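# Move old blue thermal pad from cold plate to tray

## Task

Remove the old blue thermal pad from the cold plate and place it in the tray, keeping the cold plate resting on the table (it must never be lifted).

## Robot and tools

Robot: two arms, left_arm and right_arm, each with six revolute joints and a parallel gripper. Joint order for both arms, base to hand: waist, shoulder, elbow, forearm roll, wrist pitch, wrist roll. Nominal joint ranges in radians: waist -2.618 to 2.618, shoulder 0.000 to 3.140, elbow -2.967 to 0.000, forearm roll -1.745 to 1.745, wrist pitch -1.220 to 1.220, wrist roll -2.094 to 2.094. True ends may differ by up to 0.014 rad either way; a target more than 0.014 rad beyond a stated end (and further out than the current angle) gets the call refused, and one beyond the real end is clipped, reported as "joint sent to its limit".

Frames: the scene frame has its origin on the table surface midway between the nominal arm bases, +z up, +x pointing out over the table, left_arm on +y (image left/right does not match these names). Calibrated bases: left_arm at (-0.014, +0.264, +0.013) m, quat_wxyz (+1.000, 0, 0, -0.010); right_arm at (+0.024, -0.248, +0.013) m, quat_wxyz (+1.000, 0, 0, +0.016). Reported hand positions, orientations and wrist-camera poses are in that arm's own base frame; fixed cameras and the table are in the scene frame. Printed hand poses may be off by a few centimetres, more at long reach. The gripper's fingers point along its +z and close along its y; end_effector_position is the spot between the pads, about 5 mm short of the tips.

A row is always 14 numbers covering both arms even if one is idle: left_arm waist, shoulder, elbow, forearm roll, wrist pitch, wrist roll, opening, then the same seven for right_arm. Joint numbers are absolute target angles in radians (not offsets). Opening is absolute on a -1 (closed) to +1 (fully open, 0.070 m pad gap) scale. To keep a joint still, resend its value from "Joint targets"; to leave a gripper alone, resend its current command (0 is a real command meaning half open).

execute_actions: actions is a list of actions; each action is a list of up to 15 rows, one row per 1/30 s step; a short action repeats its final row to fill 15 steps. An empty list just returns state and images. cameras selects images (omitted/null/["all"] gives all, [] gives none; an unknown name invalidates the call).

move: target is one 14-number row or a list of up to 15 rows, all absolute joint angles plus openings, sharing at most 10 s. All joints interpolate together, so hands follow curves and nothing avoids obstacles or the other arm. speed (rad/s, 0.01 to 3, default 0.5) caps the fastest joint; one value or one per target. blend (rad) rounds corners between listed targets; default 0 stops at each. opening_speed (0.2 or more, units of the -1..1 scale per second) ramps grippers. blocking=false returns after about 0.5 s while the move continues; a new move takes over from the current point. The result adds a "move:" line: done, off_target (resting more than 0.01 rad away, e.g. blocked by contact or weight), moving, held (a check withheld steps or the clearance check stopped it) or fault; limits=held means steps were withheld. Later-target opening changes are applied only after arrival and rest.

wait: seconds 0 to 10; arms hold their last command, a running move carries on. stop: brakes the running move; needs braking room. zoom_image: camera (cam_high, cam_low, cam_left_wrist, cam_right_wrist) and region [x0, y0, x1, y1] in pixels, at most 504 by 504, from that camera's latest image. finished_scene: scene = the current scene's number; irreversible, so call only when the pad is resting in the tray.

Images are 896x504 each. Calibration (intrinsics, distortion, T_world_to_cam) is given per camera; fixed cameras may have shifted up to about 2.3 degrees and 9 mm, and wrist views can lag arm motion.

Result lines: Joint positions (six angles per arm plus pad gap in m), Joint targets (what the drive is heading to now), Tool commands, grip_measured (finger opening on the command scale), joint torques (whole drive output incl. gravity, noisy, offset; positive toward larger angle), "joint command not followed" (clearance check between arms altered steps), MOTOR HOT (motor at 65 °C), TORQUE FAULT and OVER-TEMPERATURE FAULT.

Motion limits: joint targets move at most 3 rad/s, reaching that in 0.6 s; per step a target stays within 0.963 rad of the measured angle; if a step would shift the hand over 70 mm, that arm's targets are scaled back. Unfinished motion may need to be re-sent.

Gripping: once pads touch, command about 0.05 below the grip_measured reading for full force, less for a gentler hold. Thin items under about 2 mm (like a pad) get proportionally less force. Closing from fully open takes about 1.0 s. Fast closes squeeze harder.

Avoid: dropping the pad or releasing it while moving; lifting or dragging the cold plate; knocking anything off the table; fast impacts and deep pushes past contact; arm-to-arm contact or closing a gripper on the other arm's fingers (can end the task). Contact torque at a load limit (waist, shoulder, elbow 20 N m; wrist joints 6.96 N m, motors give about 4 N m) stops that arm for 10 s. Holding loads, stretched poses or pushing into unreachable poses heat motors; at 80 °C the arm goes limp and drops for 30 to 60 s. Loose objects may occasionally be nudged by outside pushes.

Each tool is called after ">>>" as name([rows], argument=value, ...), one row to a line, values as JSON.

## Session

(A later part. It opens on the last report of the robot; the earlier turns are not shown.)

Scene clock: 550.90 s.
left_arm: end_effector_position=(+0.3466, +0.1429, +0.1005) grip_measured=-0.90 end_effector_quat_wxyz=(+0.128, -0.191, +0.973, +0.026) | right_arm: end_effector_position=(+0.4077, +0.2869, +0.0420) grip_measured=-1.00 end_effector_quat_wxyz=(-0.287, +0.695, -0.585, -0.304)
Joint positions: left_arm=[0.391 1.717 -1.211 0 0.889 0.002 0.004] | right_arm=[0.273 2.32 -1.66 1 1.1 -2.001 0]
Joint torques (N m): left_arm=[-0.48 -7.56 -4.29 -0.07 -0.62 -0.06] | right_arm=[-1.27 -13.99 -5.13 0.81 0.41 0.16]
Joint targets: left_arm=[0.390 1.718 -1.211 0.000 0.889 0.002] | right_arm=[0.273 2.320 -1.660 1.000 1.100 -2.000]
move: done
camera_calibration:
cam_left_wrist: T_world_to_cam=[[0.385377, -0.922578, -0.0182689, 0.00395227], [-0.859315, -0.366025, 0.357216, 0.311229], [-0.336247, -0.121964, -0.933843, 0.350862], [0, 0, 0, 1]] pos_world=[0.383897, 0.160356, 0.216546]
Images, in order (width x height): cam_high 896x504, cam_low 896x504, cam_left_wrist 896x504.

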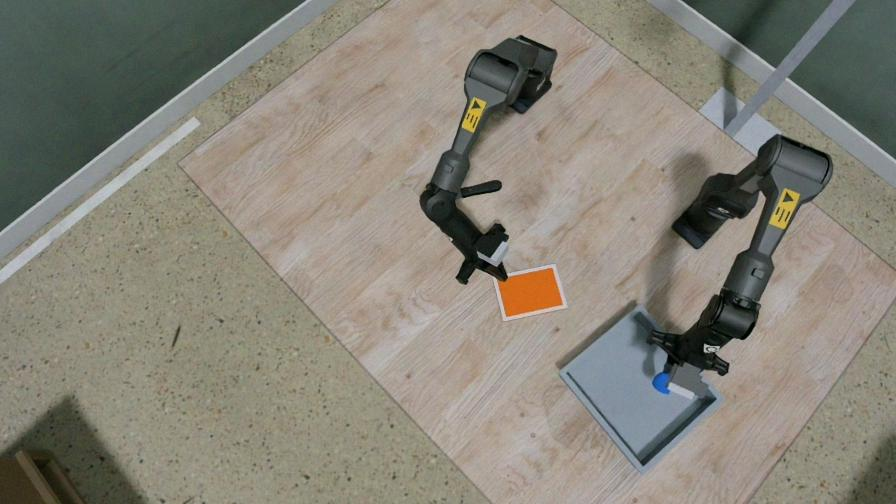

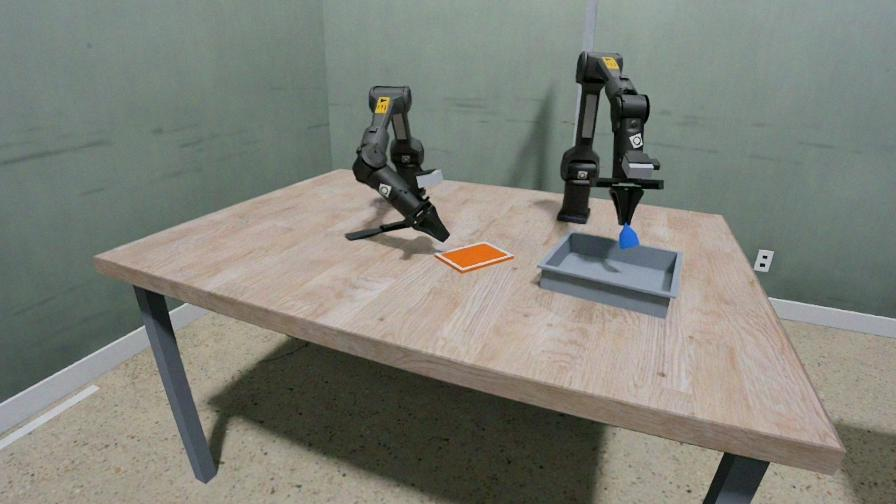

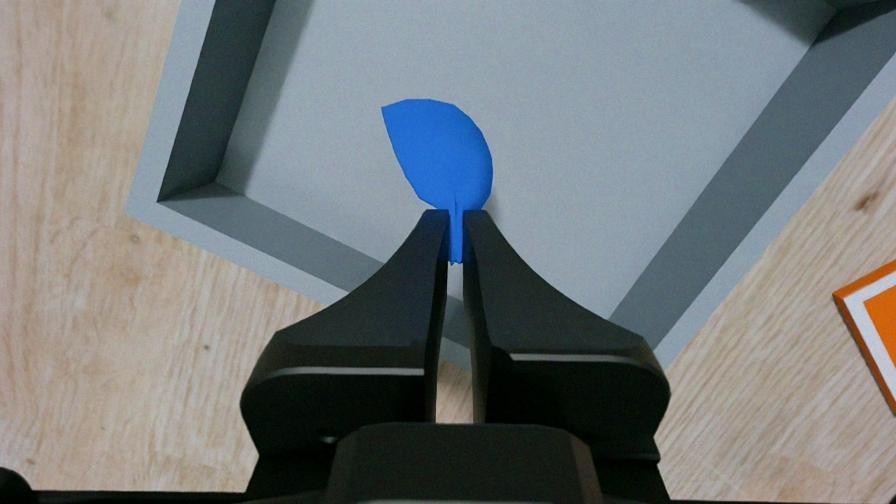

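>>> move([
  [0.3896, 1.9605, -1.3877, 0.0, 1.0852, 0.0021, -1.0, 0.2728, 2.32, -1.66, 1.0, 1.1, -2.0, -1.0],
  [0.3896, 2.0273, -1.3123, 0.0, 0.9431, 0.0021, -1.0, 0.2728, 2.32, -1.66, 1.0, 1.1, -2.0, -1.0],
  [0.3896, 2.0402, -1.3022, 0.0, 0.92, 0.0021, -1.0, 0.2728, 2.32, -1.66, 1.0, 1.1, -2.0, -1.0],
], speed=[0.25, 0.12, 0.05], blend=[0.03, 0.01, 0], cameras=["cam_left_wrist", "cam_high", "cam_low"])

Scene clock: 566.30 s.
left_arm: end_effector_position=(+0.3473, +0.1428, +0.0022) grip_measured=-0.89 end_effector_quat_wxyz=(+0.001, -0.193, +0.981, +0.000) | right_arm: end_effector_position=(+0.4077, +0.2869, +0.0420) grip_measured=-1.00 end_effector_quat_wxyz=(-0.287, +0.695, -0.585, -0.304)
Joint positions: left_arm=[0.39 2.038 -1.304 0 0.921 0.002 0.004] | right_arm=[0.273 2.32 -1.66 1 1.1 -2.001 0]
Joint torques (N m): left_arm=[-0.23 -5.07 -1.68 -0.28 -1.03 -0.23] | right_arm=[-1.19 -13.19 -5.07 1.08 0.34 -0.09]
Joint targets: left_arm=[0.390 2.040 -1.302 0.000 0.920 0.002] | right_arm=[0.273 2.320 -1.660 1.000 1.100 -2.000]
move: done
camera_calibration:
cam_left_wrist: T_world_to_cam=[[0.380059, -0.924769, -0.018931, 0.00400858], [-0.74577, -0.318473, 0.585151, 0.300213], [-0.547158, -0.208273, -0.810704, 0.344594], [0, 0, 0, 1]] pos_world=[0.410914, 0.171087, 0.10377]
Images, in order (width x height): cam_high 896x504, cam_low 896x504, cam_left_wrist 896x504.

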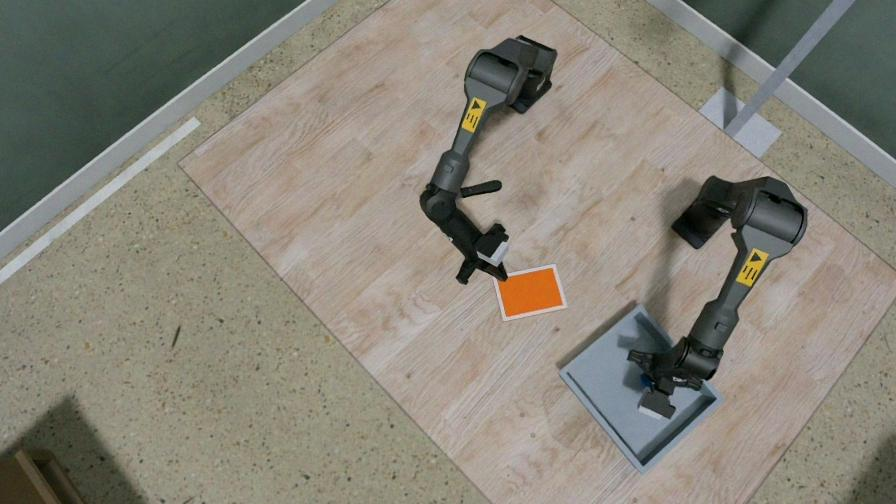

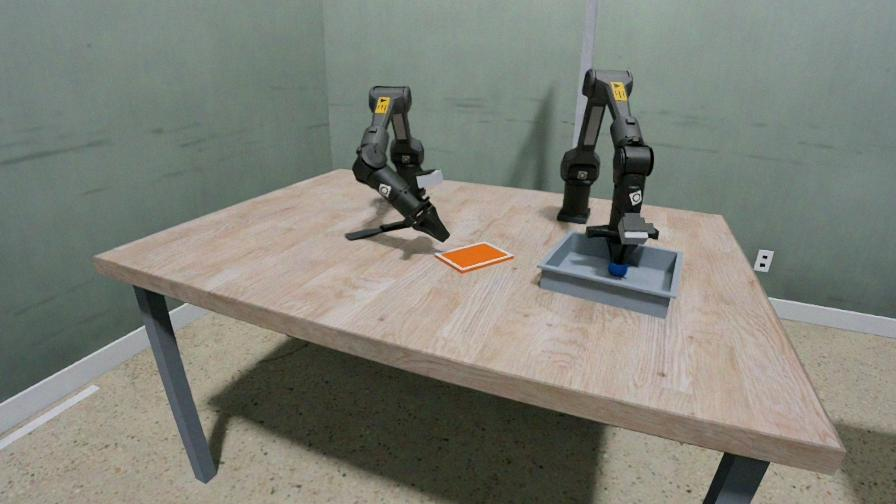

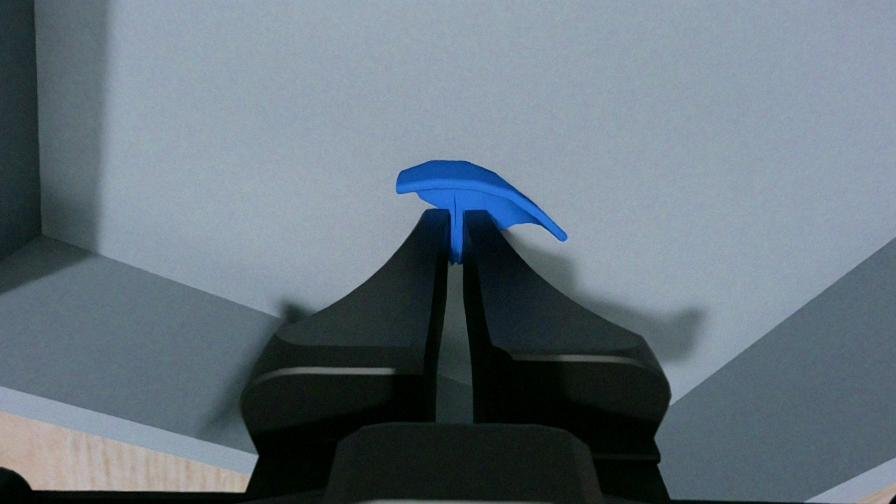

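>>> move([
  [0.3896, 2.0291, -1.3108, 0.0, 0.9399, 0.0021, -1.0, 0.2728, 2.32, -1.66, 1.0, 1.1, -2.0, -1.0],
  [0.3896, 2.0291, -1.3108, 0.0, 0.9399, 0.0021, -0.4, 0.2728, 2.32, -1.66, 1.0, 1.1, -2.0, -1.0],
], speed=0.05, opening_speed=0.4, cameras=["cam_left_wrist"])

Scene clock: 573.43 s.
left_arm: end_effector_position=(+0.3465, +0.1425, +0.0068) grip_measured=-0.40 end_effector_quat_wxyz=(-0.001, -0.193, +0.981, +0.000) | right_arm: end_effector_position=(+0.4077, +0.2869, +0.0420) grip_measured=-1.00 end_effector_quat_wxyz=(-0.287, +0.695, -0.585, -0.304)
Joint positions: left_arm=[0.39 2.03 -1.311 0 0.94 0.002 0.021] | right_arm=[0.273 2.32 -1.66 1 1.1 -2.001 0]
Joint torques (N m): left_arm=[-0.18 -11.85 -4.13 0.01 -0.07 -0.19] | right_arm=[-1.13 -13.32 -5.18 0.99 0.42 -0.09]
Joint targets: left_arm=[0.390 2.029 -1.311 0.000 0.940 0.002] | right_arm=[0.273 2.320 -1.660 1.000 1.100 -2.000]
move: done
camera_calibration:
cam_left_wrist: T_world_to_cam=[[0.379996, -0.924796, -0.0188603, 0.00411974], [-0.743614, -0.317549, 0.588388, 0.295814], [-0.550128, -0.20956, -0.808359, 0.349032], [0, 0, 0, 1]] pos_world=[0.410419, 0.170889, 0.108168]
Images, in order (width x height): cam_left_wrist 896x504.

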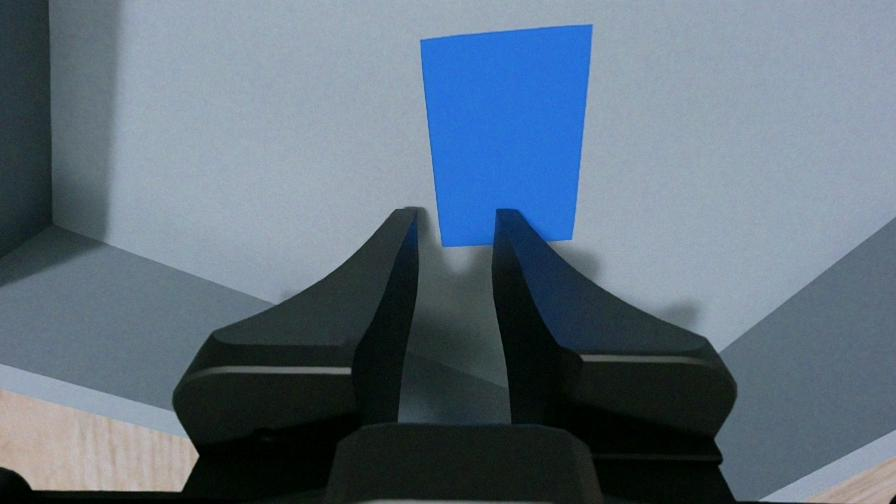

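>>> move([
  [0.3896, 1.9605, -1.3877, 0.0, 1.0852, 0.0021, -0.4, 0.2728, 2.32, -1.66, 1.0, 1.1, -2.0, -1.0],
  [0.3896, 1.7181, -1.2106, 0.0, 0.8888, 0.0021, -0.4, 0.2728, 2.32, -1.66, 1.0, 1.1, -2.0, -1.0],
], speed=[0.12, 0.3], blend=0.03)

Scene clock: 580.40 s.
left_arm: end_effector_position=(+0.3466, +0.1425, +0.1008) grip_measured=-0.40 end_effector_quat_wxyz=(+0.129, -0.191, +0.973, +0.026) | right_arm: end_effector_position=(+0.4077, +0.2869, +0.0420) grip_measured=-1.00 end_effector_quat_wxyz=(-0.287, +0.695, -0.585, -0.304)
Joint positions: left_arm=[0.39 1.716 -1.21 0 0.888 0.002 0.021] | right_arm=[0.273 2.32 -1.66 1 1.1 -2.001 0]
Joint torques (N m): left_arm=[-0.06 -7.35 -3.93 -0.09 -0.41 -0.16] | right_arm=[-1.1 -13.39 -5.01 0.9 0.37 -0.1]
Joint targets: left_arm=[0.390 1.718 -1.211 0.000 0.889 0.002] | right_arm=[0.273 2.320 -1.660 1.000 1.100 -2.000]
move: done
camera_calibration:
cam_left_wrist: T_world_to_cam=[[0.384569, -0.922917, -0.0182191, 0.00402121], [-0.860073, -0.36541, 0.356019, 0.311219], [-0.335234, -0.121244, -0.934301, 0.350715], [0, 0, 0, 1]] pos_world=[0.383696, 0.159956, 0.216946]
cam_right_wrist: T_world_to_cam=[[0.988654, 0.140238, 0.0538195, -0.446561], [0.149183, -0.958538, -0.242796, 0.22425], [0.0175387, 0.24807, -0.968583, 0.0881917], [0, 0, 0, 1]] pos_world=[0.406493, 0.255699, 0.163902]

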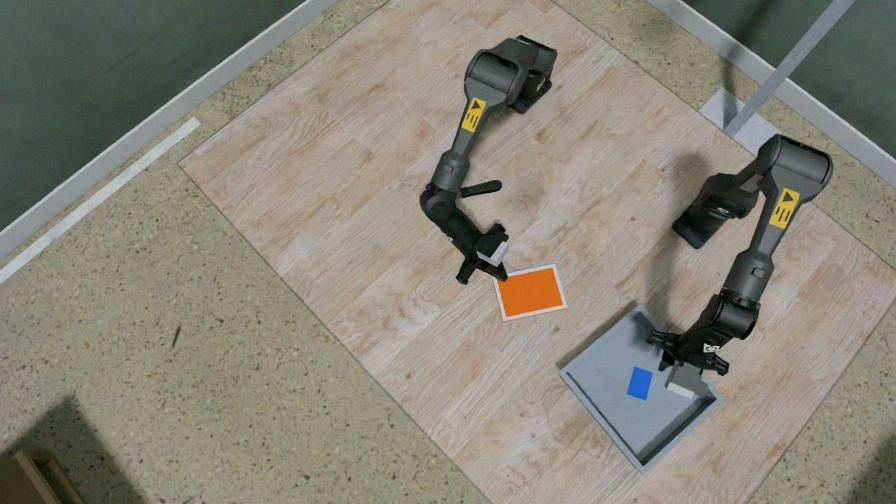

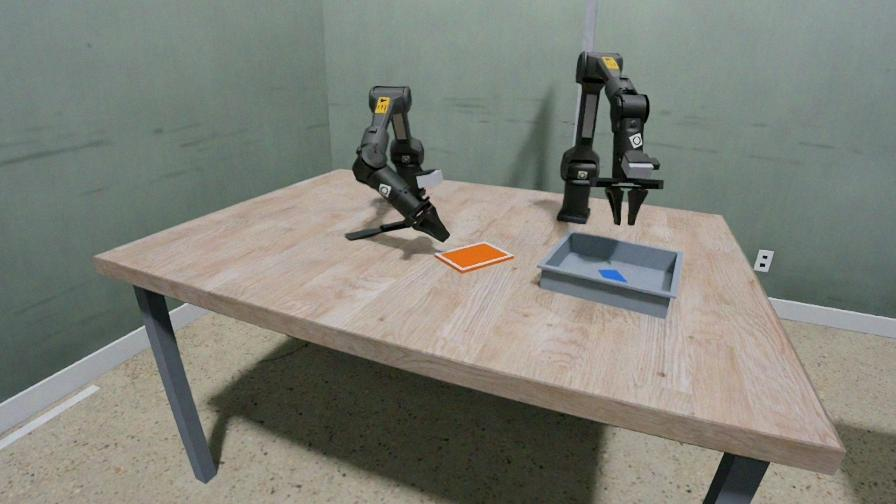

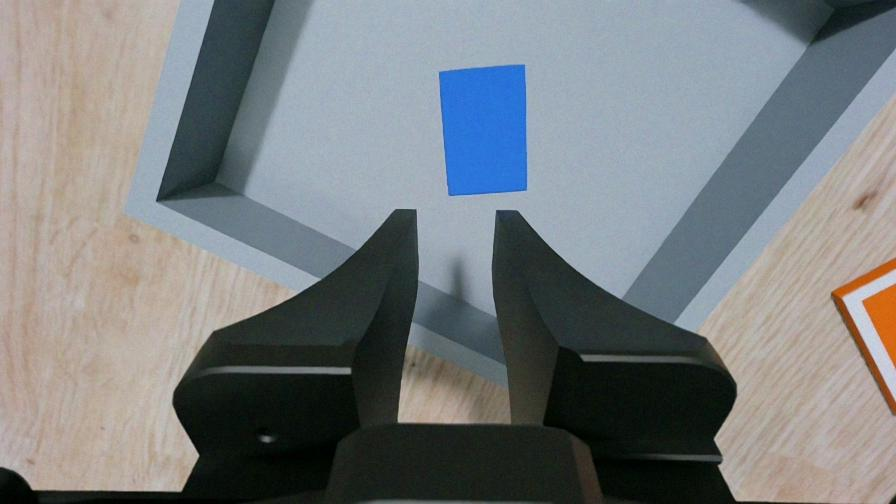

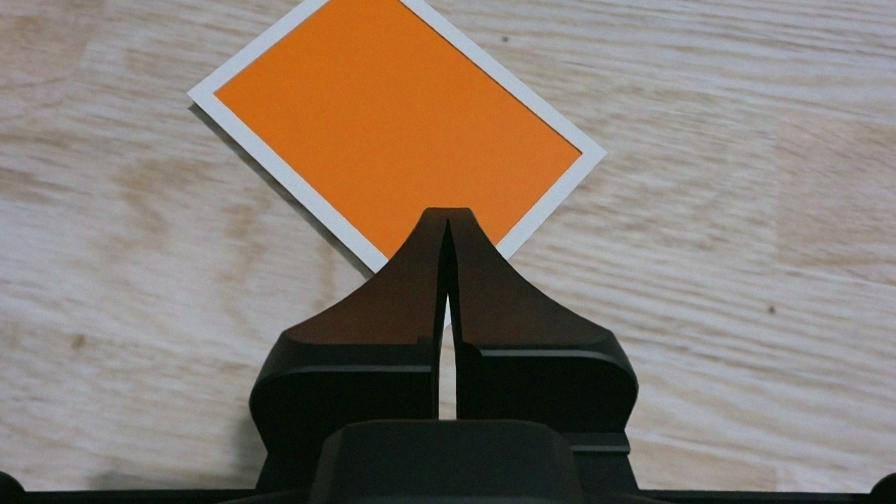

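The pad is flat in the tray, and the plate is on the table. The scraper wasn't used and is still where it started.

>>> finished_scene(scene=2)

The scene is finished: the task was done.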